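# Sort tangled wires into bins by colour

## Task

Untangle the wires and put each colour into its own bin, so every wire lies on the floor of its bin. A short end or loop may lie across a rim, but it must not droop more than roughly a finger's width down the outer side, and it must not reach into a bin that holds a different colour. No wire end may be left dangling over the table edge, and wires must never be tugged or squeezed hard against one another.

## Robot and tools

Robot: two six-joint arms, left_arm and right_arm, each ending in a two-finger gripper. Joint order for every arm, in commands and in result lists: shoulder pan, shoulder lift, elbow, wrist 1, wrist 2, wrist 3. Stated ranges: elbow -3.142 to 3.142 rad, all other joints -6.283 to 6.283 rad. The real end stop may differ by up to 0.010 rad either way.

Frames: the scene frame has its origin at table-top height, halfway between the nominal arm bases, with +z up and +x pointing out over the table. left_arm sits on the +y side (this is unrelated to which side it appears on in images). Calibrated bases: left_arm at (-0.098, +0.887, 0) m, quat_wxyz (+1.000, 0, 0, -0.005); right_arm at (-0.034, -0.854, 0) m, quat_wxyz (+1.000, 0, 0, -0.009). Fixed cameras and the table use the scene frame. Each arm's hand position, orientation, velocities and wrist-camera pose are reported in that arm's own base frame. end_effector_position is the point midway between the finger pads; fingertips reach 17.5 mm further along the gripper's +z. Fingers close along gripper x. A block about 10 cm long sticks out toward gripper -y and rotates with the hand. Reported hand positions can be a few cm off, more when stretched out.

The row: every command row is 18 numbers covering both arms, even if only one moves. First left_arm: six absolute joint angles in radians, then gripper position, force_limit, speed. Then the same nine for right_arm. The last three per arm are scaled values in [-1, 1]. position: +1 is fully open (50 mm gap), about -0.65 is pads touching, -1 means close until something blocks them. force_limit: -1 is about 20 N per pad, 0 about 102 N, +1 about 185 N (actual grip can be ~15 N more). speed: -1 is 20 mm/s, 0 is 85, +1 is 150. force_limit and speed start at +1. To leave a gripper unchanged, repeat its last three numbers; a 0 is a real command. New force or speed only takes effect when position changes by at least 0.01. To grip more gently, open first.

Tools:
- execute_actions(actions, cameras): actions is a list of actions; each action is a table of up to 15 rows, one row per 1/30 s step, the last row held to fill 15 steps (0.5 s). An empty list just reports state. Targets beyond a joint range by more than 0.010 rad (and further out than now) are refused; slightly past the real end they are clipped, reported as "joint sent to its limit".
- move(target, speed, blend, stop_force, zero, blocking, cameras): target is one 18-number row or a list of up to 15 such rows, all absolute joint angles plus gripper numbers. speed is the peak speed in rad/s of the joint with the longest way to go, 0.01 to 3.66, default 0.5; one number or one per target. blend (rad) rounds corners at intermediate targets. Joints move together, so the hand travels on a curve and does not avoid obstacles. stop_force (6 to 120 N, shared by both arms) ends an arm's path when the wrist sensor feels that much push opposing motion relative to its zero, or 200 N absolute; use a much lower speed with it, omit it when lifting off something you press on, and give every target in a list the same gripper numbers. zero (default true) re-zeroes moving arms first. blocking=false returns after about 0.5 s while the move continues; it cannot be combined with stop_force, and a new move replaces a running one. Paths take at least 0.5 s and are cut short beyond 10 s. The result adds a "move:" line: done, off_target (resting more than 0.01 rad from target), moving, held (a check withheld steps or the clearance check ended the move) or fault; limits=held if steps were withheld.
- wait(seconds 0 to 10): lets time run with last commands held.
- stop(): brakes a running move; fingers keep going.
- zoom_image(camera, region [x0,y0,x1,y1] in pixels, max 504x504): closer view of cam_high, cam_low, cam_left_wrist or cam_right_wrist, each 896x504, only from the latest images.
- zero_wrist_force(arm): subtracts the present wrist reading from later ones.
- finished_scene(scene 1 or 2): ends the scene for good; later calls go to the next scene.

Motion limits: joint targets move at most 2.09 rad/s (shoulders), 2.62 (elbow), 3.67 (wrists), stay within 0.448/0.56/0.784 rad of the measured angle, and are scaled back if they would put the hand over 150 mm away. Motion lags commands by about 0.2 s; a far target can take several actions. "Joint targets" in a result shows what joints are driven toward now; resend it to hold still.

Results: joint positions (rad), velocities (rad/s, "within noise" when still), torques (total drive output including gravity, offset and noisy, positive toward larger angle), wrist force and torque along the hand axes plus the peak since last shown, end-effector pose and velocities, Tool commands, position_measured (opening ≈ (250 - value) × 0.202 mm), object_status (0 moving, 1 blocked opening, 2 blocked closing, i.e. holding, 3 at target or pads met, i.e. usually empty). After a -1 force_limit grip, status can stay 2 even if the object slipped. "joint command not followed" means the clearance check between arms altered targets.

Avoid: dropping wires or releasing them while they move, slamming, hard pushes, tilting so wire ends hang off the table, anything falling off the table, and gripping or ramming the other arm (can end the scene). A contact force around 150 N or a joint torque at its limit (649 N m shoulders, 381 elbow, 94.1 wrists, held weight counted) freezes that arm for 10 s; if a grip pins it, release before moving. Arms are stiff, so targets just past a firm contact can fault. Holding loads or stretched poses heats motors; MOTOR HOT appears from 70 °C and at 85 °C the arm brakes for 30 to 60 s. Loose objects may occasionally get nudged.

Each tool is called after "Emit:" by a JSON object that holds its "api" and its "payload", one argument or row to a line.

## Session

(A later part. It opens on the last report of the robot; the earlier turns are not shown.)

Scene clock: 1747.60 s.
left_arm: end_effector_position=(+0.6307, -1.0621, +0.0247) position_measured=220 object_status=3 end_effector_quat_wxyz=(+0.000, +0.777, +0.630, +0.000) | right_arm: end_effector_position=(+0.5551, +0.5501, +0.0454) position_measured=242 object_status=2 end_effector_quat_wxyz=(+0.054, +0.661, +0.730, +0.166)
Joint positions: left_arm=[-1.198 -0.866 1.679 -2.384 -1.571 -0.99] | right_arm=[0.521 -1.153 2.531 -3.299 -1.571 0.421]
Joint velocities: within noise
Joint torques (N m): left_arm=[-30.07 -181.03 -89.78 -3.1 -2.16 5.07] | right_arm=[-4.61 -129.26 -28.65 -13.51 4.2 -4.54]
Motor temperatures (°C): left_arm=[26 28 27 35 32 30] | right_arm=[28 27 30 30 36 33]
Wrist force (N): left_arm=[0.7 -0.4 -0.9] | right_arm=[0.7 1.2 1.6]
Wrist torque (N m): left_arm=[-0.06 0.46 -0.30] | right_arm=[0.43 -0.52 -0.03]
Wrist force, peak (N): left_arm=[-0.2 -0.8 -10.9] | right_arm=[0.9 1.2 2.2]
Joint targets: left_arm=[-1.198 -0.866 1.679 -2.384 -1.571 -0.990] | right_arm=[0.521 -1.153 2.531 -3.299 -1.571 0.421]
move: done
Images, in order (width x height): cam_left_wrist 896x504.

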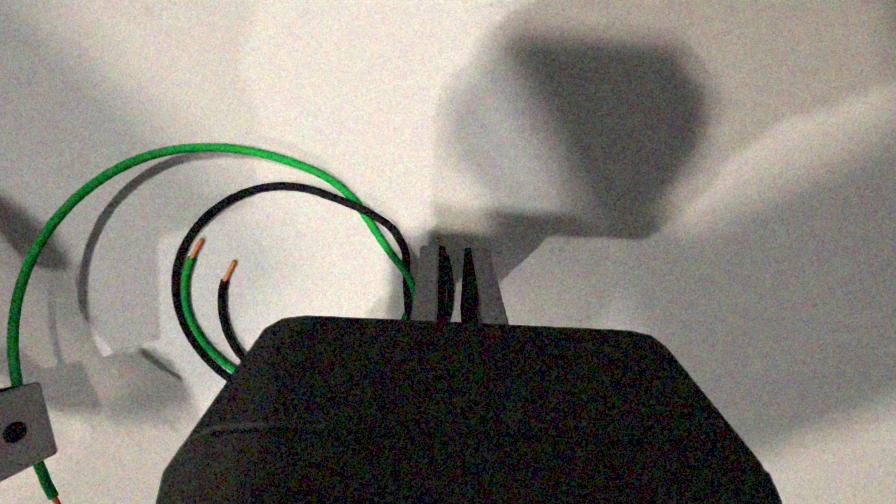

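Emit:
{"api": "move", "payload": {
  "target": [
    [-1.1984,-0.8608,1.6803,-2.3903,-1.5708,-0.99,-0.45,-0.9,-1,0.5207,-1.1531,2.5310,-3.2987,-1.5708,0.4207,-1,-0.9,-1]
  ],
  "speed": [0.01],
  "stop_force": 8,
  "cameras": ["cam_left_wrist"]
}}

Emit:
{"api": "zoom_image", "payload": {
  "camera": "cam_left_wrist",
  "region": [370, 200, 530, 330]
}}

Scene clock: 1757.37 s.
left_arm: end_effector_position=(+0.6306, -1.0620, +0.0210) position_measured=220 object_status=3 end_effector_quat_wxyz=(+0.000, +0.777, +0.630, +0.000) | right_arm: end_effector_position=(+0.5551, +0.5501, +0.0454) position_measured=242 object_status=2 end_effector_quat_wxyz=(+0.054, +0.661, +0.730, +0.166)
Joint positions: left_arm=[-1.198 -0.863 1.68 -2.388 -1.571 -0.99] | right_arm=[0.521 -1.153 2.531 -3.299 -1.571 0.421]
Joint velocities: within noise
Joint torques (N m): left_arm=[-26.76 -230.29 -84.95 -3.83 -2.25 5.02] | right_arm=[1.24 -123.16 -32.69 -13.58 4.16 -4.48]
Motor temperatures (°C): left_arm=[26 28 27 35 32 30] | right_arm=[28 27 30 30 36 33]
Wrist force (N): left_arm=[0.0 -0.5 -9.6] | right_arm=[0.7 1.9 1.3]
Wrist torque (N m): left_arm=[-0.09 0.43 -0.31] | right_arm=[0.55 -0.52 -0.03]
Wrist force, peak (N): left_arm=[-0.9 -1.3 -16.1] | right_arm=[1.1 1.6 1.9]
Joint targets: left_arm=[-1.198 -0.863 1.680 -2.388 -1.571 -0.990] | right_arm=[0.521 -1.153 2.531 -3.299 -1.571 0.421]
move: contact (left_arm)
Images, in order (width x height): cam_left_wrist 896x504.

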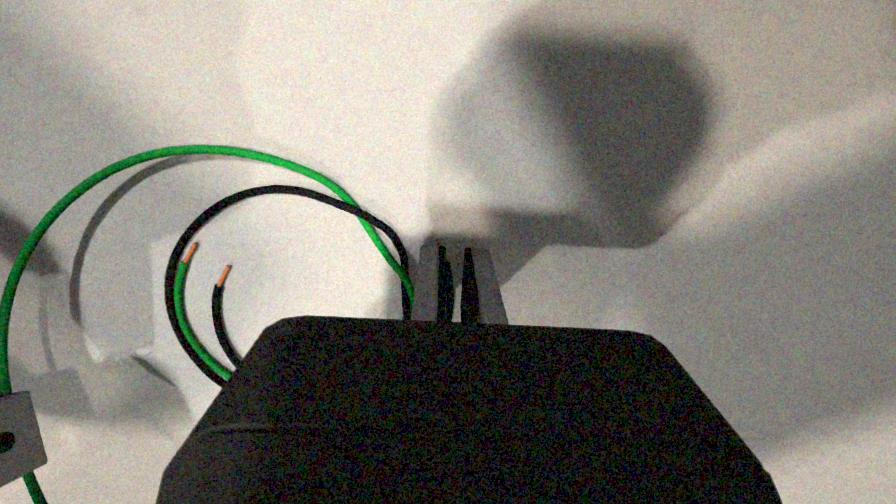

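Scaled by 3.150 from the camera's 896x504 image, which has a finer 1280x720 frame.

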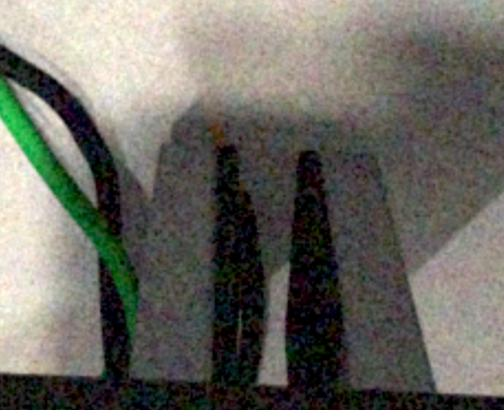

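Emit:
{"api": "move", "payload": {
  "target": [
    [-1.1984,-0.8657,1.6788,-2.3839,-1.5708,-0.99,-0.45,-0.9,-1,0.5207,-1.1531,2.5310,-3.2987,-1.5708,0.4207,-1,-0.9,-1],
    [-1.2027,-0.8692,1.6849,-2.3865,-1.5708,-0.9947,-0.45,-0.9,-1,0.5207,-1.1531,2.5310,-3.2987,-1.5708,0.4207,-1,-0.9,-1]
  ],
  "speed": [0.02,0.03],
  "cameras": ["cam_left_wrist"]
}}

Emit:
{"api": "zoom_image", "payload": {
  "camera": "cam_left_wrist",
  "region": [370, 200, 530, 330]
}}

Scene clock: 1800.43 s.
left_arm: end_effector_position=(+0.6251, -1.0614, +0.0252) position_measured=220 object_status=3 end_effector_quat_wxyz=(+0.000, +0.777, +0.630, +0.000) | right_arm: end_effector_position=(+0.5551, +0.5501, +0.0454) position_measured=242 object_status=2 end_effector_quat_wxyz=(+0.054, +0.661, +0.730, +0.166)
Joint positions: left_arm=[-1.202 -0.869 1.685 -2.386 -1.571 -0.994] | right_arm=[0.521 -1.153 2.531 -3.299 -1.571 0.421]
Joint velocities: within noise
Joint torques (N m): left_arm=[-31.7 -246.89 -52.67 -14.34 -1.87 -7.73] | right_arm=[3.93 -125.95 -35.11 -15.48 3.99 -4.53]
Motor temperatures (°C): left_arm=[26 28 27 35 32 30] | right_arm=[28 27 30 30 36 33]
Wrist force (N): left_arm=[0.5 -0.7 -0.8] | right_arm=[0.5 1.6 1.2]
Wrist torque (N m): left_arm=[-0.12 0.48 -0.30] | right_arm=[0.50 -0.49 -0.03]
Wrist force, peak (N): left_arm=[0.0 -0.4 -9.8] | right_arm=[0.3 1.9 1.9]
Joint targets: left_arm=[-1.203 -0.869 1.685 -2.387 -1.571 -0.995] | right_arm=[0.521 -1.153 2.531 -3.299 -1.571 0.421]
move: done
Images, in order (width x height): cam_left_wrist 896x504.

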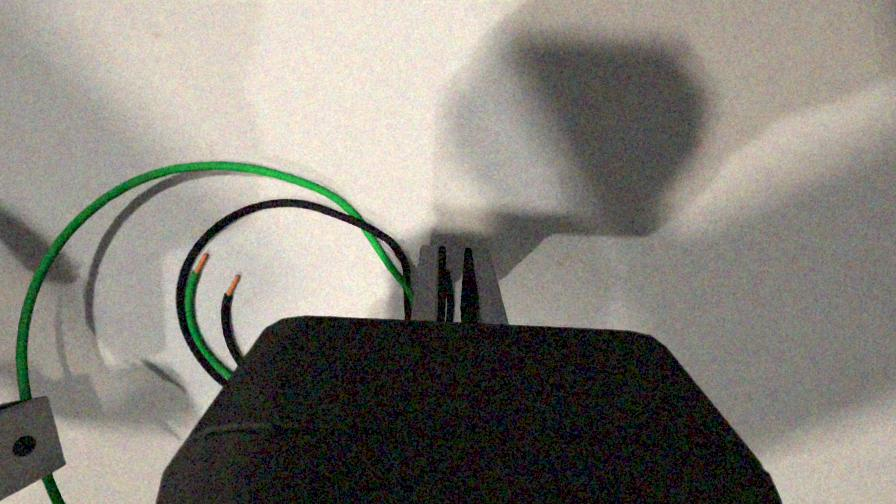

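Scaled by 3.150 from the camera's 896x504 image, which has a finer 1280x720 frame.

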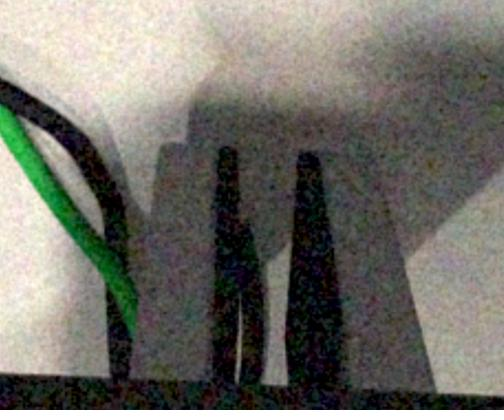

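Emit:
{"api": "move", "payload": {
  "target": [
    [-1.2027,-0.8636,1.6862,-2.3934,-1.5708,-0.9947,-0.45,-0.9,-1,0.5207,-1.1531,2.5310,-3.2987,-1.5708,0.4207,-1,-0.9,-1]
  ],
  "speed": [0.01],
  "stop_force": 8,
  "cameras": ["cam_left_wrist"]
}}

Emit:
{"api": "zoom_image", "payload": {
  "camera": "cam_left_wrist",
  "region": [370, 200, 530, 330]
}}

Scene clock: 1808.73 s.
left_arm: end_effector_position=(+0.6248, -1.0614, +0.0209) position_measured=220 object_status=3 end_effector_quat_wxyz=(+0.000, +0.777, +0.630, +0.000) | right_arm: end_effector_position=(+0.5551, +0.5501, +0.0454) position_measured=242 object_status=2 end_effector_quat_wxyz=(+0.054, +0.661, +0.730, +0.166)
Joint positions: left_arm=[-1.203 -0.865 1.686 -2.391 -1.571 -0.995] | right_arm=[0.521 -1.153 2.531 -3.299 -1.571 0.421]
Joint velocities: within noise
Joint torques (N m): left_arm=[-23.34 -233.88 -73.58 -2.74 -2.3 -6.31] | right_arm=[3.23 -122.26 -33.77 -14.35 4.63 -3.99]
Motor temperatures (°C): left_arm=[26 28 27 35 32 30] | right_arm=[28 27 30 30 36 33]
Wrist force (N): left_arm=[-0.4 -0.7 -10.9] | right_arm=[0.4 1.2 1.9]
Wrist torque (N m): left_arm=[-0.07 0.40 -0.31] | right_arm=[0.43 -0.47 -0.04]
Wrist force, peak (N): left_arm=[-1.1 -1.4 -17.8] | right_arm=[0.7 1.7 2.0]
Joint targets: left_arm=[-1.203 -0.865 1.686 -2.391 -1.571 -0.995] | right_arm=[0.521 -1.153 2.531 -3.299 -1.571 0.421]
move: contact (left_arm)
Images, in order (width x height): cam_left_wrist 896x504.

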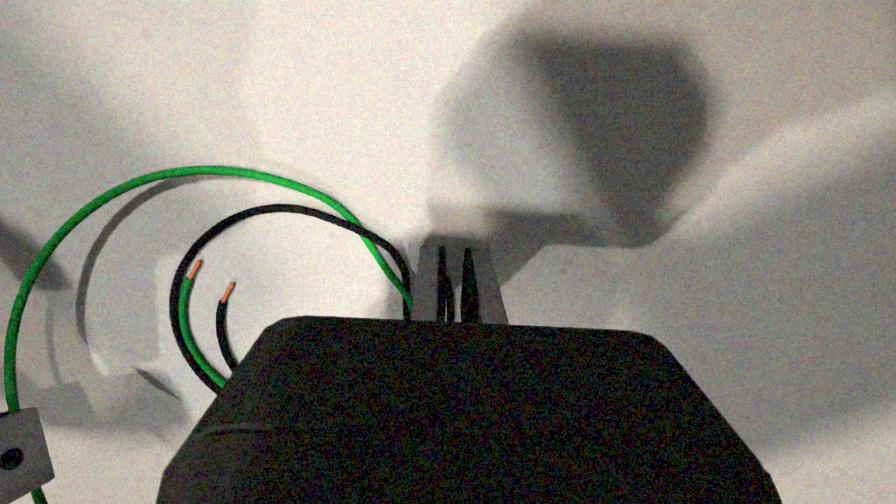

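Scaled by 3.150 from the camera's 896x504 image, which has a finer 1280x720 frame.

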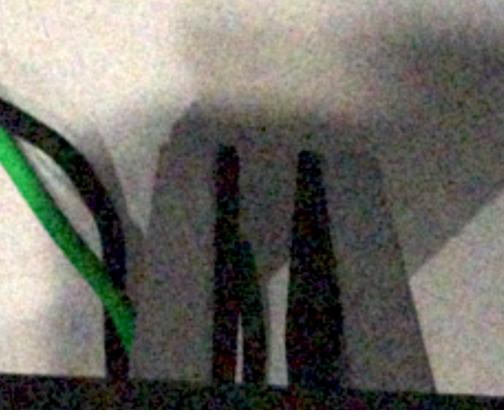

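Emit:
{"api": "move", "payload": {
  "target": [
    [-1.2027,-0.9300,1.6600,-2.3008,-1.5708,-0.9947,-0.45,-0.9,-1,0.5207,-1.1531,2.5310,-3.2987,-1.5708,0.4207,-1,-0.9,-1],
    [-1.2435,-0.8865,1.6153,-2.2996,-1.5708,0.0665,-0.45,-0.9,-1,0.5207,-1.1531,2.5310,-3.2987,-1.5708,0.4207,-1,-0.9,-1]
  ],
  "speed": [0.04,0.15],
  "cameras": ["cam_left_wrist","cam_right_wrist"]
}}

Emit:
{"api": "zoom_image", "payload": {
  "camera": "cam_left_wrist",
  "region": [340, 100, 640, 330]
}}

Scene clock: 1861.80 s.
left_arm: end_effector_position=(+0.5915, -1.1169, +0.0801) position_measured=220 object_status=3 end_effector_quat_wxyz=(+0.000, +0.991, +0.130, +0.000) | right_arm: end_effector_position=(+0.5551, +0.5501, +0.0454) position_measured=242 object_status=2 end_effector_quat_wxyz=(+0.054, +0.661, +0.730, +0.166)
Joint positions: left_arm=[-1.243 -0.887 1.615 -2.3 -1.571 0.066] | right_arm=[0.521 -1.153 2.531 -3.299 -1.571 0.421]
Joint velocities: within noise
Joint torques (N m): left_arm=[-26.79 -183.64 -95.58 -3.77 -2.64 4.19] | right_arm=[2.47 -122.57 -40.91 -13.81 3.53 -3.29]
Motor temperatures (°C): left_arm=[26 29 27 35 32 30] | right_arm=[28 27 30 30 36 33]
Wrist force (N): left_arm=[0.5 -0.9 -1.3] | right_arm=[0.2 0.7 1.7]
Wrist torque (N m): left_arm=[-0.18 0.52 -0.35] | right_arm=[0.34 -0.44 -0.03]
Wrist force, peak (N): left_arm=[-0.4 -0.7 -11.7] | right_arm=[0.5 1.3 2.5]
Joint targets: left_arm=[-1.243 -0.887 1.615 -2.300 -1.571 0.066] | right_arm=[0.521 -1.153 2.531 -3.299 -1.571 0.421]
move: done
Images, in order (width x height): cam_left_wrist 896x504, cam_right_wrist 896x504.

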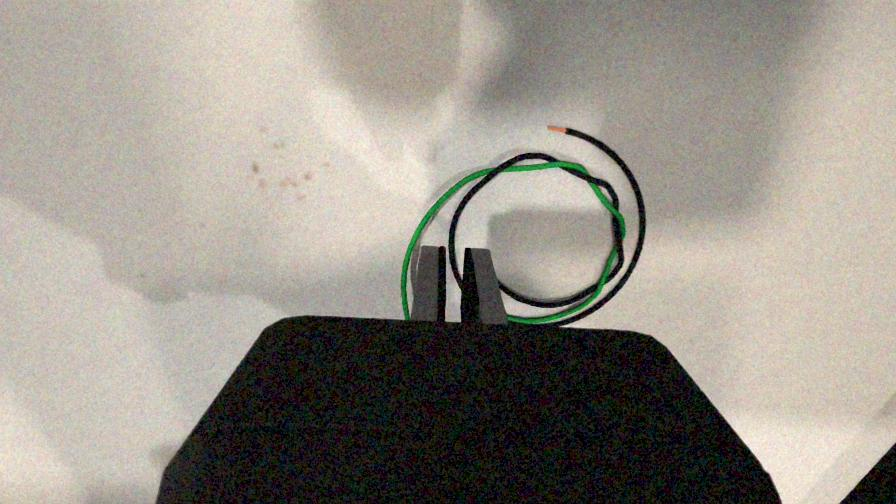

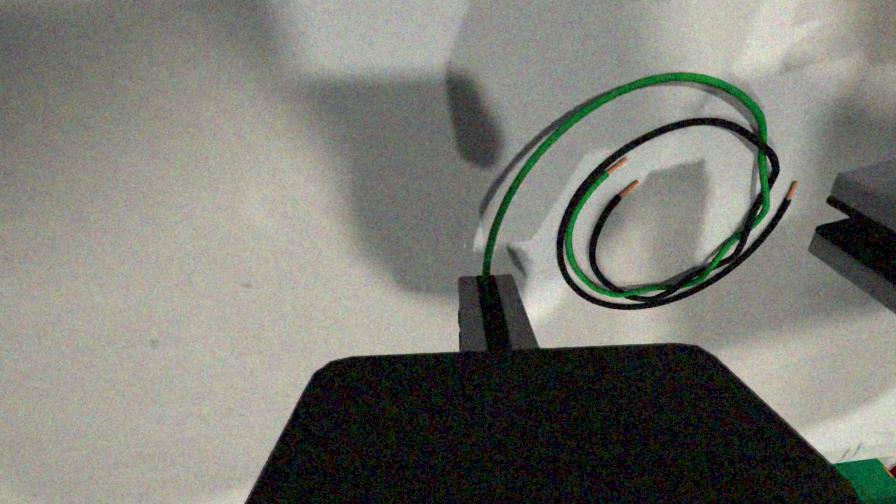

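Scaled by 1.680 from the camera's 896x504 image, which has a finer 1280x720 frame.

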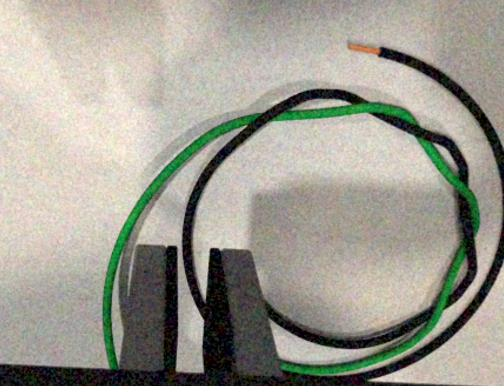

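Emit:
{"api": "move", "payload": {
  "target": [
    [-1.2445,-0.8489,1.6133,-2.3352,-1.5708,0.0655,-0.42,-0.9,-1,0.5207,-1.1531,2.5310,-3.2987,-1.5708,0.4207,-1,-0.9,-1]
  ],
  "speed": [0.04],
  "stop_force": 6,
  "cameras": ["cam_left_wrist"]
}}

Emit:
{"api": "zoom_image", "payload": {
  "camera": "cam_left_wrist",
  "region": [340, 140, 600, 330]
}}

Scene clock: 1885.07 s.
left_arm: end_effector_position=(+0.5915, -1.1172, +0.0786) position_measured=215 object_status=3 end_effector_quat_wxyz=(+0.000, +0.992, +0.130, +0.000) | right_arm: end_effector_position=(+0.5551, +0.5501, +0.0454) position_measured=242 object_status=2 end_effector_quat_wxyz=(+0.054, +0.661, +0.730, +0.166)
Joint positions: left_arm=[-1.244 -0.885 1.615 -2.301 -1.571 0.067] | right_arm=[0.521 -1.153 2.531 -3.299 -1.571 0.421]
Joint velocities: within noise
Joint torques (N m): left_arm=[-9.95 -245.01 -83.19 -3.69 -3.3 2.81] | right_arm=[3.71 -125.96 -42.97 -13.51 4.01 -2.79]
Motor temperatures (°C): left_arm=[26 29 27 35 32 30] | right_arm=[28 27 30 30 36 33]
Wrist force (N): left_arm=[0.4 -0.5 -1.4] | right_arm=[0.5 1.3 1.4]
Wrist torque (N m): left_arm=[-0.11 0.55 -0.35] | right_arm=[0.45 -0.48 -0.03]
Wrist force, peak (N): left_arm=[0.3 -0.3 -2.4] | right_arm=[0.4 1.8 2.0]
Joint targets: left_arm=[-1.244 -0.885 1.615 -2.301 -1.571 0.067] | right_arm=[0.521 -1.153 2.531 -3.299 -1.571 0.421]
move: held (left_arm; a check stopped the path); limits=held; left_arm: the shoulder lift is farthest, 0.036 rad from its target
joint command not followed: on one or more control steps a check withheld the commanded joint targets of the left arm, and it was not sent them on those steps.
cause: the commanded joint targets, or the way to them, would bring a part of the robot too close to another arm (a part of this arm just beyond the wrist 2 and a part of the right arm just beyond the wrist 2, at the place that arm is still heading or pushing toward).
Images, in order (width x height): cam_left_wrist 896x504.

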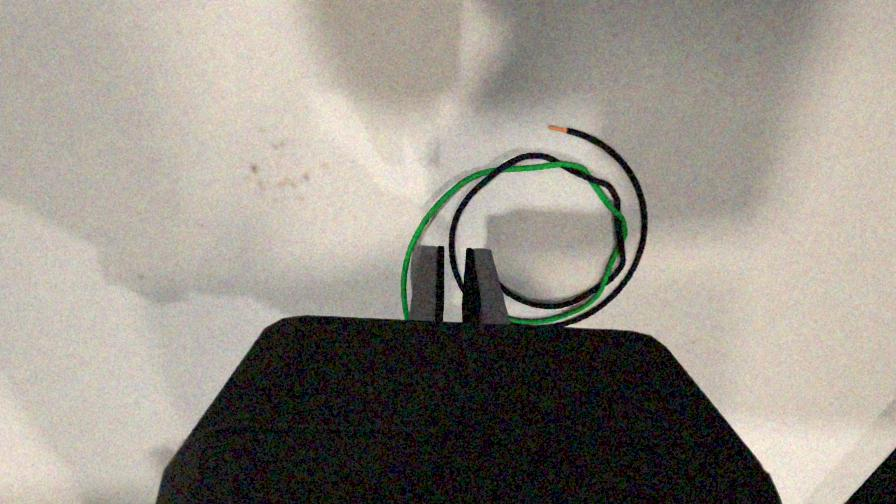

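Scaled by 1.938 from the camera's 896x504 image, which has a finer 1280x720 frame.

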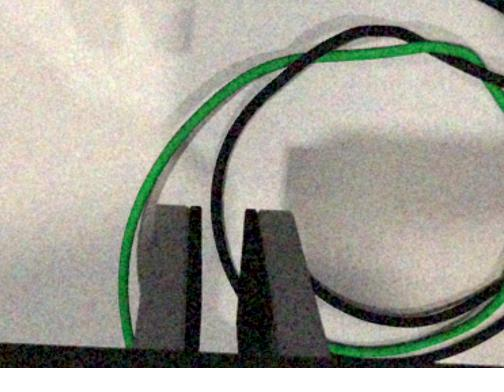

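Emit:
{"api": "move", "payload": {
  "target": [
    [-1.2027,-0.9300,1.6600,-2.3008,-1.5708,-0.9947,-0.45,-0.9,-1,0.5207,-1.1531,2.5310,-3.2987,-1.5708,0.4207,-1,-0.9,-1],
    [-1.2040,-0.8758,1.6888,-2.3838,-1.5708,-0.996,-0.45,-0.9,-1,0.5207,-1.1531,2.5310,-3.2987,-1.5708,0.4207,-1,-0.9,-1]
  ],
  "speed": [0.15,0.04],
  "cameras": ["cam_left_wrist"]
}}

Emit:
{"api": "zoom_image", "payload": {
  "camera": "cam_left_wrist",
  "region": [370, 200, 530, 330]
}}

Scene clock: 1918.80 s.
left_arm: end_effector_position=(+0.6224, -1.0595, +0.0305) position_measured=220 object_status=3 end_effector_quat_wxyz=(+0.000, +0.777, +0.630, +0.000) | right_arm: end_effector_position=(+0.5551, +0.5501, +0.0454) position_measured=242 object_status=2 end_effector_quat_wxyz=(+0.054, +0.661, +0.730, +0.166)
Joint positions: left_arm=[-1.204 -0.876 1.689 -2.383 -1.571 -0.996] | right_arm=[0.521 -1.153 2.531 -3.299 -1.571 0.421]
Joint velocities: within noise
Joint torques (N m): left_arm=[-34.03 -171.49 -53.06 -14.33 -2.98 -6.49] | right_arm=[1.17 -119.95 -43.54 -12.41 4.14 -3.1]
Motor temperatures (°C): left_arm=[26 29 27 35 32 30] | right_arm=[28 27 30 30 36 33]
Wrist force (N): left_arm=[0.6 -1.0 -1.1] | right_arm=[0.6 1.6 1.5]
Wrist torque (N m): left_arm=[-0.17 0.46 -0.32] | right_arm=[0.49 -0.50 -0.03]
Wrist force, peak (N): left_arm=[0.9 -0.7 -2.0] | right_arm=[1.0 1.2 2.5]
Joint targets: left_arm=[-1.204 -0.876 1.689 -2.384 -1.571 -0.996] | right_arm=[0.521 -1.153 2.531 -3.299 -1.571 0.421]
move: done
Images, in order (width x height): cam_left_wrist 896x504.

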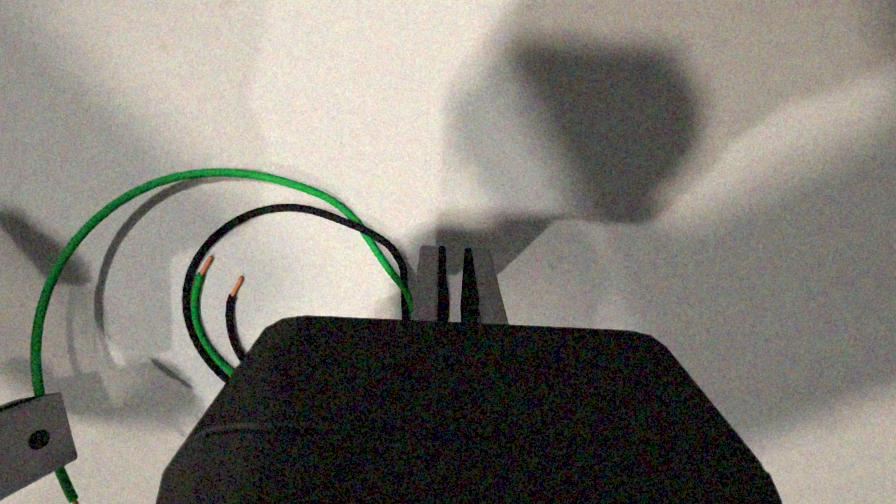

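Scaled by 3.150 from the camera's 896x504 image, which has a finer 1280x720 frame.

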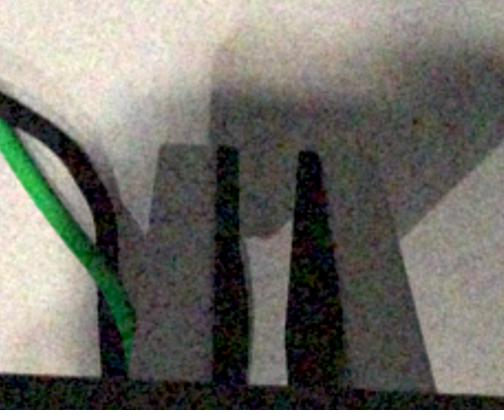

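Emit:
{"api": "move", "payload": {
  "target": [
    [-1.2027,-0.9300,1.6600,-2.3008,-1.5708,-0.9947,-0.45,-0.9,-1,0.5207,-1.1531,2.5310,-3.2987,-1.5708,0.4207,-1,-0.9,-1],
    [-1.2027,-0.9300,1.6600,-2.3008,-1.5708,-1.2027,-0.385,-0.9,-1,0.5207,-1.1531,2.5310,-3.2987,-1.5708,0.4207,-1,-0.9,-1]
  ],
  "speed": [0.05,0.15],
  "cameras": ["cam_left_wrist"]
}}

Emit:
{"api": "zoom_image", "payload": {
  "camera": "cam_left_wrist",
  "region": [370, 160, 550, 330]
}}

Scene clock: 1948.63 s.
left_arm: end_effector_position=(+0.6257, -1.0638, +0.1026) position_measured=210 object_status=3 end_effector_quat_wxyz=(+0.000, +0.707, +0.707, +0.000) | right_arm: end_effector_position=(+0.5551, +0.5501, +0.0454) position_measured=242 object_status=2 end_effector_quat_wxyz=(+0.054, +0.661, +0.730, +0.166)
Joint positions: left_arm=[-1.203 -0.93 1.66 -2.301 -1.571 -1.203] | right_arm=[0.521 -1.153 2.531 -3.299 -1.571 0.421]
Joint velocities: within noise
Joint torques (N m): left_arm=[22.17 -236.82 -85.34 -5.08 -2.97 -6.67] | right_arm=[2.46 -123.22 -44.35 -11.8 4.45 -2.65]
Motor temperatures (°C): left_arm=[26 29 27 35 32 30] | right_arm=[28 27 30 30 36 33]
Wrist force (N): left_arm=[0.7 -0.5 -1.7] | right_arm=[0.3 1.1 1.9]
Wrist torque (N m): left_arm=[-0.08 0.44 -0.33] | right_arm=[0.41 -0.46 -0.03]
Wrist force, peak (N): left_arm=[0.3 -1.0 -1.9] | right_arm=[0.8 1.6 2.2]
Joint targets: left_arm=[-1.203 -0.930 1.660 -2.301 -1.571 -1.203] | right_arm=[0.521 -1.153 2.531 -3.299 -1.571 0.421]
move: done
Images, in order (width x height): cam_left_wrist 896x504.

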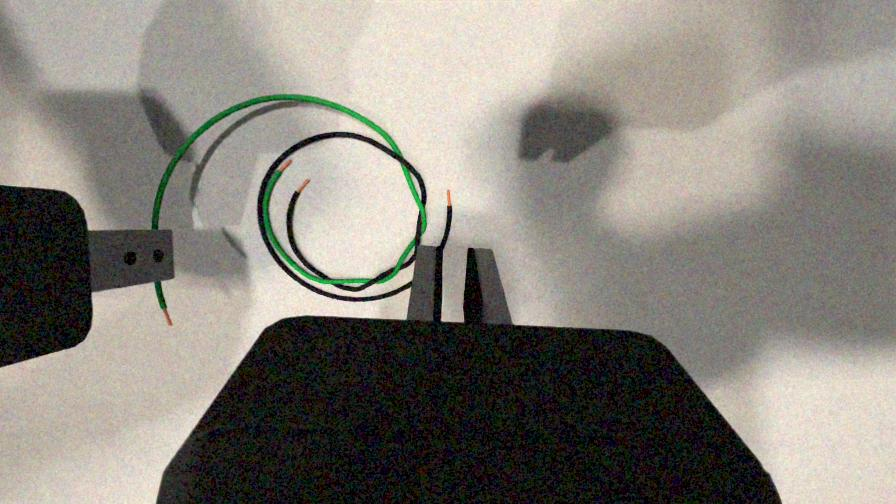

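Scaled by 2.800 from the camera's 896x504 image, which has a finer 1280x720 frame.

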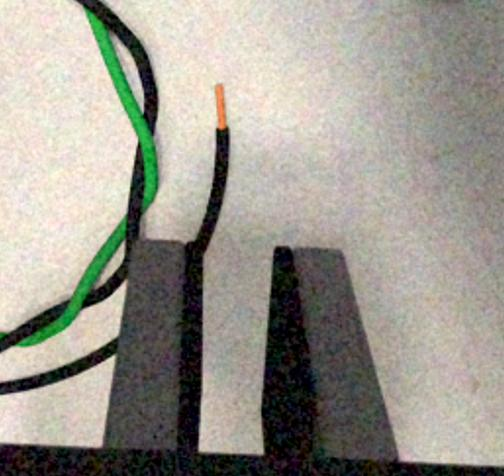

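Emit:
{"api": "move", "payload": {
  "target": [
    [-1.2445,-0.9000,1.6300,-2.4508,-1.5708,0.0655,-0.42,-0.9,-1,0.5207,-1.1531,2.5310,-3.2987,-1.5708,0.4207,-1,-0.9,-1],
    [-1.2445,-0.8655,1.7027,-2.5580,-1.5708,0.0655,-0.42,-0.9,-1,0.5207,-1.1531,2.5310,-3.2987,-1.5708,0.4207,-1,-0.9,-1]
  ],
  "speed": [0.15,0.05],
  "cameras": ["cam_left_wrist"]
}}

Emit:
{"api": "zoom_image", "payload": {
  "camera": "cam_left_wrist",
  "region": [340, 140, 600, 330]
}}

Scene clock: 1992.60 s.
left_arm: end_effector_position=(+0.6051, -1.1470, +0.1130) position_measured=215 object_status=3 end_effector_quat_wxyz=(+0.068, +0.980, +0.186, +0.010) | right_arm: end_effector_position=(+0.5551, +0.5501, +0.0454) position_measured=242 object_status=2 end_effector_quat_wxyz=(+0.054, +0.661, +0.730, +0.166)
Joint positions: left_arm=[-1.241 -0.903 1.633 -2.438 -1.571 -0.046] | right_arm=[0.521 -1.153 2.531 -3.299 -1.571 0.421]
Joint velocities: within noise
Joint torques (N m): left_arm=[11.62 -217.05 -78.13 -3.19 -2.55 -6.29] | right_arm=[-1.78 -122.9 -45.97 -11.01 3.8 -2.02]
Motor temperatures (°C): left_arm=[26 29 27 35 32 30] | right_arm=[28 27 30 30 36 33]
Wrist force (N): left_arm=[0.5 -0.5 -1.5] | right_arm=[0.6 1.4 1.6]
Wrist torque (N m): left_arm=[-0.08 0.50 -0.27] | right_arm=[0.47 -0.50 -0.03]
Wrist force, peak (N): left_arm=[0.8 -0.6 -2.1] | right_arm=[0.6 2.0 2.2]
Joint targets: left_arm=[-1.241 -0.903 1.633 -2.438 -1.571 -0.046] | right_arm=[0.521 -1.153 2.531 -3.299 -1.571 0.421]
move: held (left_arm; a check stopped the path); path passed 0 of 2 targets; limits=held; left_arm: the wrist 1 is farthest, 0.120 rad from its target
joint command not followed: on one or more control steps a check withheld the commanded joint targets of the left arm, and it was not sent them on those steps.
cause: the commanded joint targets, or the way to them, would bring a part of the robot too close to another arm (this arm's gripper and the right arm's gripper).
Images, in order (width x height): cam_left_wrist 896x504.

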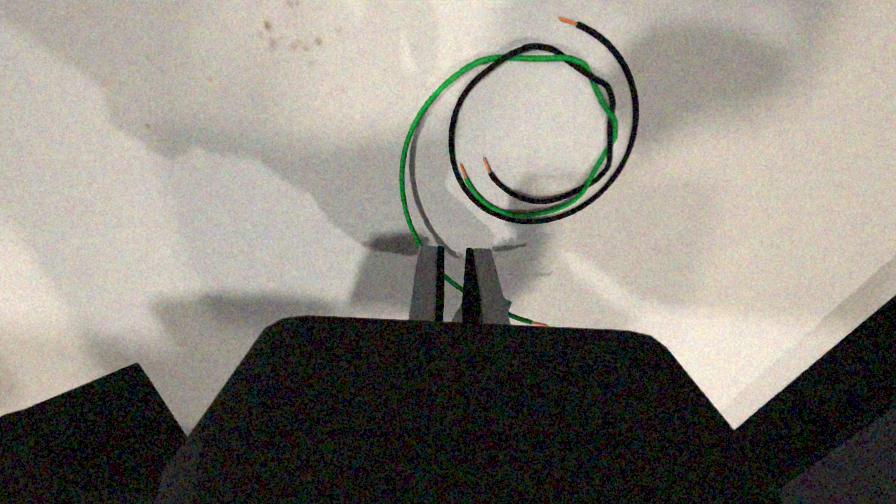

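Scaled by 1.938 from the camera's 896x504 image, which has a finer 1280x720 frame.

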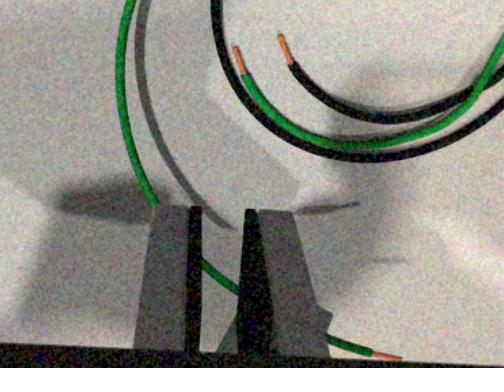

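Emit:
{"api": "move", "payload": {
  "target": [
    [-1.2445,-0.9242,1.6858,-2.4824,-1.5708,0.0655,-0.42,-0.9,-1,0.5207,-1.1531,2.5310,-3.2987,-1.5708,0.4207,-1,-0.9,-1],
    [-1.2445,-0.8655,1.7027,-2.5580,-1.5708,0.0655,-0.42,-0.9,-1,0.5207,-1.1531,2.5310,-3.2987,-1.5708,0.4207,-1,-0.9,-1]
  ],
  "speed": [0.06,0.05],
  "cameras": ["cam_left_wrist","cam_right_wrist"]
}}

Emit:
{"api": "zoom_image", "payload": {
  "camera": "cam_left_wrist",
  "region": [340, 140, 600, 330]
}}

Scene clock: 2008.13 s.
left_arm: end_effector_position=(+0.5926, -1.1242, +0.0405) position_measured=215 object_status=3 end_effector_quat_wxyz=(+0.074, +0.989, +0.130, +0.015) | right_arm: end_effector_position=(+0.5551, +0.5501, +0.0454) position_measured=242 object_status=2 end_effector_quat_wxyz=(+0.054, +0.661, +0.730, +0.166)
Joint positions: left_arm=[-1.245 -0.866 1.703 -2.558 -1.571 0.066] | right_arm=[0.521 -1.153 2.531 -3.299 -1.571 0.421]
Joint velocities: within noise
Joint torques (N m): left_arm=[-33.74 -175.54 -49.89 -14.51 -2.31 5.35] | right_arm=[2.78 -126.13 -42.04 -10.37 4.01 -2.02]
Motor temperatures (°C): left_arm=[26 29 27 35 32 30] | right_arm=[28 27 30 30 36 33]
Wrist force (N): left_arm=[0.5 -0.8 -0.8] | right_arm=[0.7 1.8 1.3]
Wrist torque (N m): left_arm=[-0.15 0.56 -0.29] | right_arm=[0.54 -0.52 -0.03]
Wrist force, peak (N): left_arm=[0.8 -0.9 -2.6] | right_arm=[0.2 1.7 2.1]
Joint targets: left_arm=[-1.245 -0.866 1.703 -2.558 -1.571 0.066] | right_arm=[0.521 -1.153 2.531 -3.299 -1.571 0.421]
move: done
Images, in order (width x height): cam_left_wrist 896x504, cam_right_wrist 896x504.

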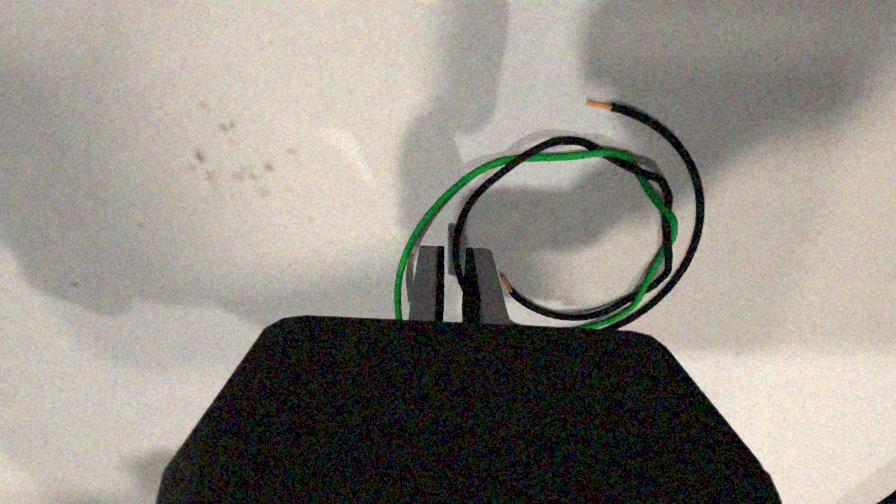

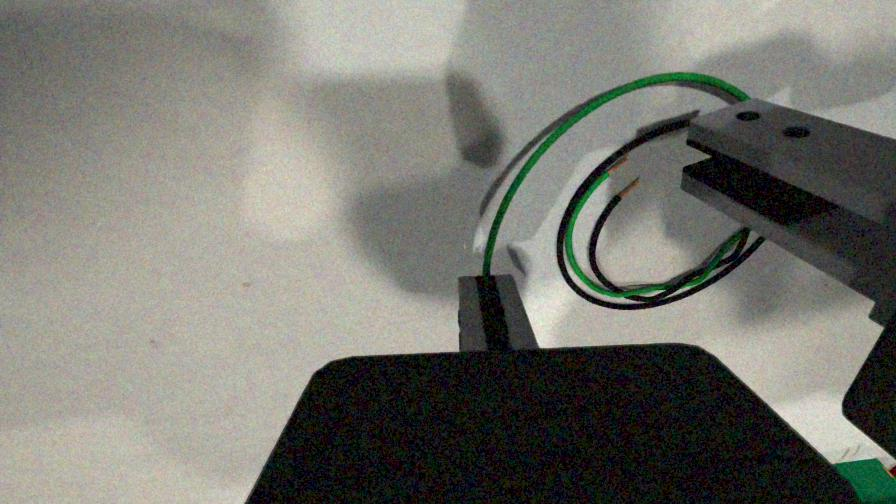

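Scaled by 1.938 from the camera's 896x504 image, which has a finer 1280x720 frame.

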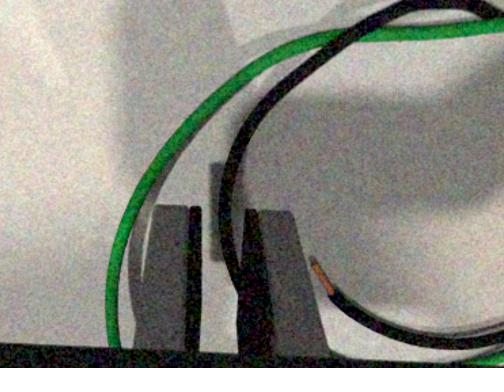

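Emit:
{"api": "move", "payload": {
  "target": [
    [-1.2445,-0.8550,1.7048,-2.5706,-1.5708,0.0655,-0.42,-0.9,-1,0.5207,-1.1531,2.5310,-3.2987,-1.5708,0.4207,-1,-0.9,-1]
  ],
  "speed": [0.03],
  "stop_force": 6,
  "cameras": ["cam_left_wrist"]
}}

Emit:
{"api": "zoom_image", "payload": {
  "camera": "cam_left_wrist",
  "region": [340, 140, 600, 330]
}}

Scene clock: 2020.07 s.
left_arm: end_effector_position=(+0.5926, -1.1242, +0.0282) position_measured=215 object_status=3 end_effector_quat_wxyz=(+0.073, +0.989, +0.130, +0.015) | right_arm: end_effector_position=(+0.5551, +0.5501, +0.0454) position_measured=242 object_status=2 end_effector_quat_wxyz=(+0.054, +0.661, +0.730, +0.166)
Joint positions: left_arm=[-1.245 -0.855 1.705 -2.571 -1.571 0.066] | right_arm=[0.521 -1.153 2.531 -3.299 -1.571 0.421]
Joint velocities: within noise
Joint torques (N m): left_arm=[-29.3 -179.26 -57.96 -13.52 -2.71 4.32] | right_arm=[-5.06 -126.05 -42.4 -10.73 3.55 -1.54]
Motor temperatures (°C): left_arm=[26 29 27 35 32 30] | right_arm=[28 27 30 30 36 33]
Wrist force (N): left_arm=[0.7 -0.8 -0.6] | right_arm=[0.3 1.1 1.8]
Wrist torque (N m): left_arm=[-0.15 0.51 -0.28] | right_arm=[0.41 -0.46 -0.02]
Wrist force, peak (N): left_arm=[1.2 -0.7 -1.7] | right_arm=[1.0 1.4 2.2]
Joint targets: left_arm=[-1.245 -0.855 1.705 -2.571 -1.571 0.066] | right_arm=[0.521 -1.153 2.531 -3.299 -1.571 0.421]
move: done
Images, in order (width x height): cam_left_wrist 896x504.

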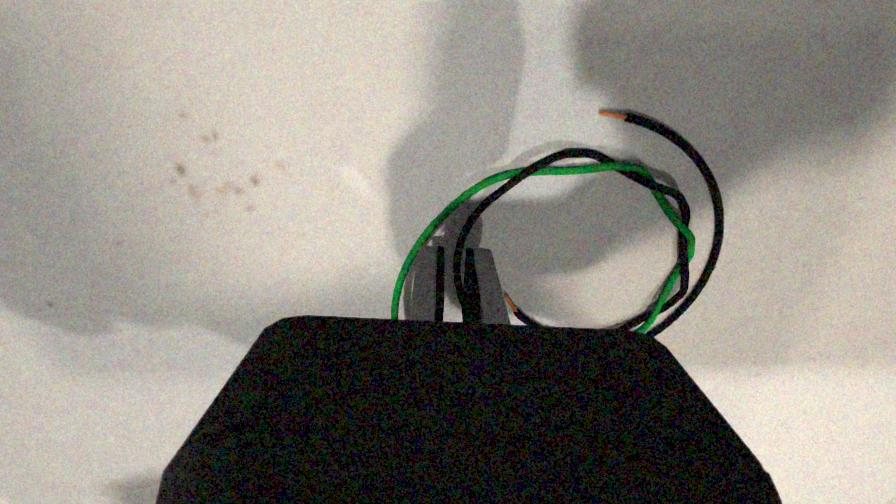

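Scaled by 1.938 from the camera's 896x504 image, which has a finer 1280x720 frame.

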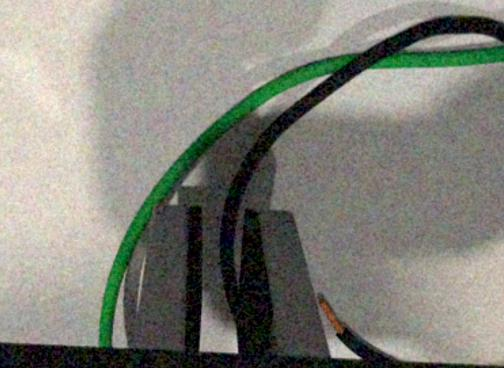

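Emit:
{"api": "move", "payload": {
  "target": [
    [-1.2445,-0.8475,1.7061,-2.5794,-1.5708,0.0655,-0.42,-0.9,-1,0.5207,-1.1531,2.5310,-3.2987,-1.5708,0.4207,-1,-0.9,-1]
  ],
  "speed": [0.012],
  "stop_force": 6,
  "cameras": ["cam_left_wrist"]
}}

Emit:
{"api": "zoom_image", "payload": {
  "camera": "cam_left_wrist",
  "region": [340, 140, 600, 330]
}}

Scene clock: 2035.97 s.
left_arm: end_effector_position=(+0.5926, -1.1242, +0.0226) position_measured=215 object_status=3 end_effector_quat_wxyz=(+0.073, +0.989, +0.130, +0.015) | right_arm: end_effector_position=(+0.5551, +0.5501, +0.0454) position_measured=242 object_status=2 end_effector_quat_wxyz=(+0.054, +0.661, +0.730, +0.166)
Joint positions: left_arm=[-1.245 -0.85 1.706 -2.576 -1.571 0.066] | right_arm=[0.521 -1.153 2.531 -3.299 -1.571 0.421]
Joint velocities: within noise
Joint torques (N m): left_arm=[-26.01 -234.85 -75.1 -3.78 -2.29 4.62] | right_arm=[-0.37 -126.24 -44.14 -9.96 4.25 -1.2]
Motor temperatures (°C): left_arm=[26 29 27 35 32 30] | right_arm=[28 27 30 30 36 33]
Wrist force (N): left_arm=[-0.1 1.2 -7.0] | right_arm=[0.3 1.4 1.3]
Wrist torque (N m): left_arm=[-0.03 0.56 -0.30] | right_arm=[0.47 -0.45 -0.03]
Wrist force, peak (N): left_arm=[3.0 0.1 -15.8] | right_arm=[0.7 1.3 2.2]
Joint targets: left_arm=[-1.245 -0.850 1.706 -2.576 -1.571 0.066] | right_arm=[0.521 -1.153 2.531 -3.299 -1.571 0.421]
move: contact (left_arm)
Images, in order (width x height): cam_left_wrist 896x504.

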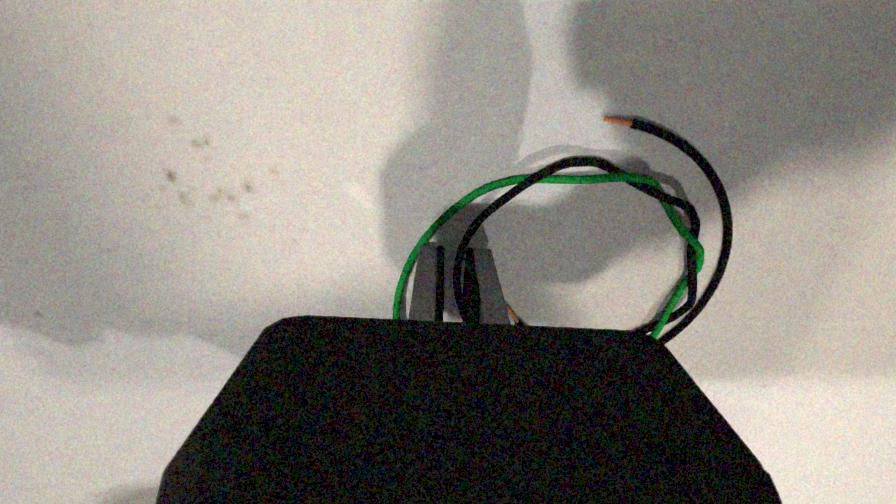

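Scaled by 1.938 from the camera's 896x504 image, which has a finer 1280x720 frame.

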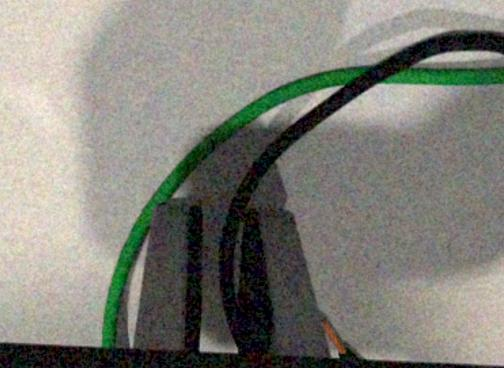

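Emit:
{"api": "move", "payload": {
  "target": [
    [-1.2445,-0.8500,1.7057,-2.5765,-1.5708,0.0655,-1,-0.9,-1,0.5207,-1.1531,2.5310,-3.2987,-1.5708,0.4207,-1,-0.9,-1]
  ],
  "speed": [0.01],
  "cameras": ["cam_left_wrist"]
}}

Emit:
{"api": "zoom_image", "payload": {
  "camera": "cam_left_wrist",
  "region": [340, 140, 600, 330]
}}

Scene clock: 2050.93 s.
left_arm: end_effector_position=(+0.5926, -1.1243, +0.0227) position_measured=251 object_status=0 end_effector_quat_wxyz=(+0.074, +0.989, +0.130, +0.015) | right_arm: end_effector_position=(+0.5551, +0.5501, +0.0454) position_measured=242 object_status=2 end_effector_quat_wxyz=(+0.054, +0.661, +0.730, +0.166)
Joint positions: left_arm=[-1.245 -0.85 1.706 -2.576 -1.571 0.066] | right_arm=[0.521 -1.153 2.531 -3.299 -1.571 0.421]
Joint velocities: within noise
Joint torques (N m): left_arm=[-26.24 -194.46 -53.95 -13.21 -2.44 5.08] | right_arm=[-4.14 -123.06 -42.3 -9.66 4.11 -1.02]
Motor temperatures (°C): left_arm=[26 29 27 35 32 30] | right_arm=[28 27 30 30 36 33]
Wrist force (N): left_arm=[-0.8 0.1 -3.8] | right_arm=[0.1 1.6 1.8]
Wrist torque (N m): left_arm=[-0.10 0.51 -0.30] | right_arm=[0.50 -0.42 -0.03]
Wrist force, peak (N): left_arm=[0.5 1.1 -7.3] | right_arm=[0.4 1.5 2.3]
Joint targets: left_arm=[-1.245 -0.850 1.706 -2.576 -1.571 0.066] | right_arm=[0.521 -1.153 2.531 -3.299 -1.571 0.421]
move: done
Images, in order (width x height): cam_left_wrist 896x504.

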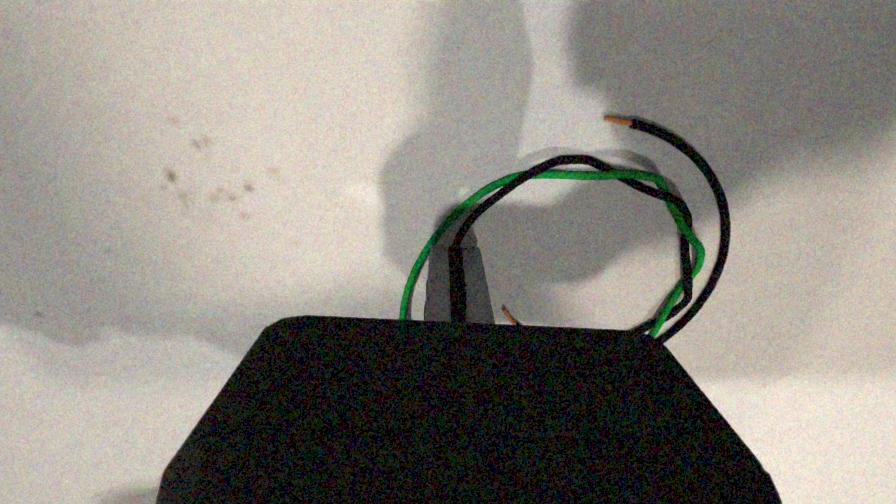

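Scaled by 1.938 from the camera's 896x504 image, which has a finer 1280x720 frame.

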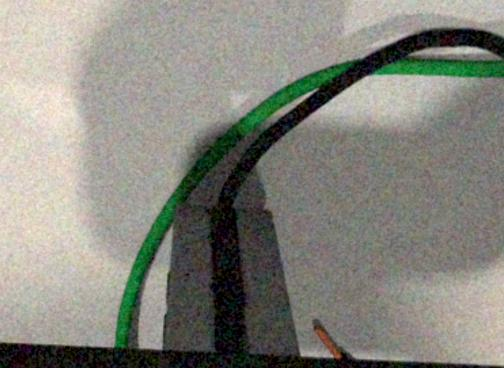

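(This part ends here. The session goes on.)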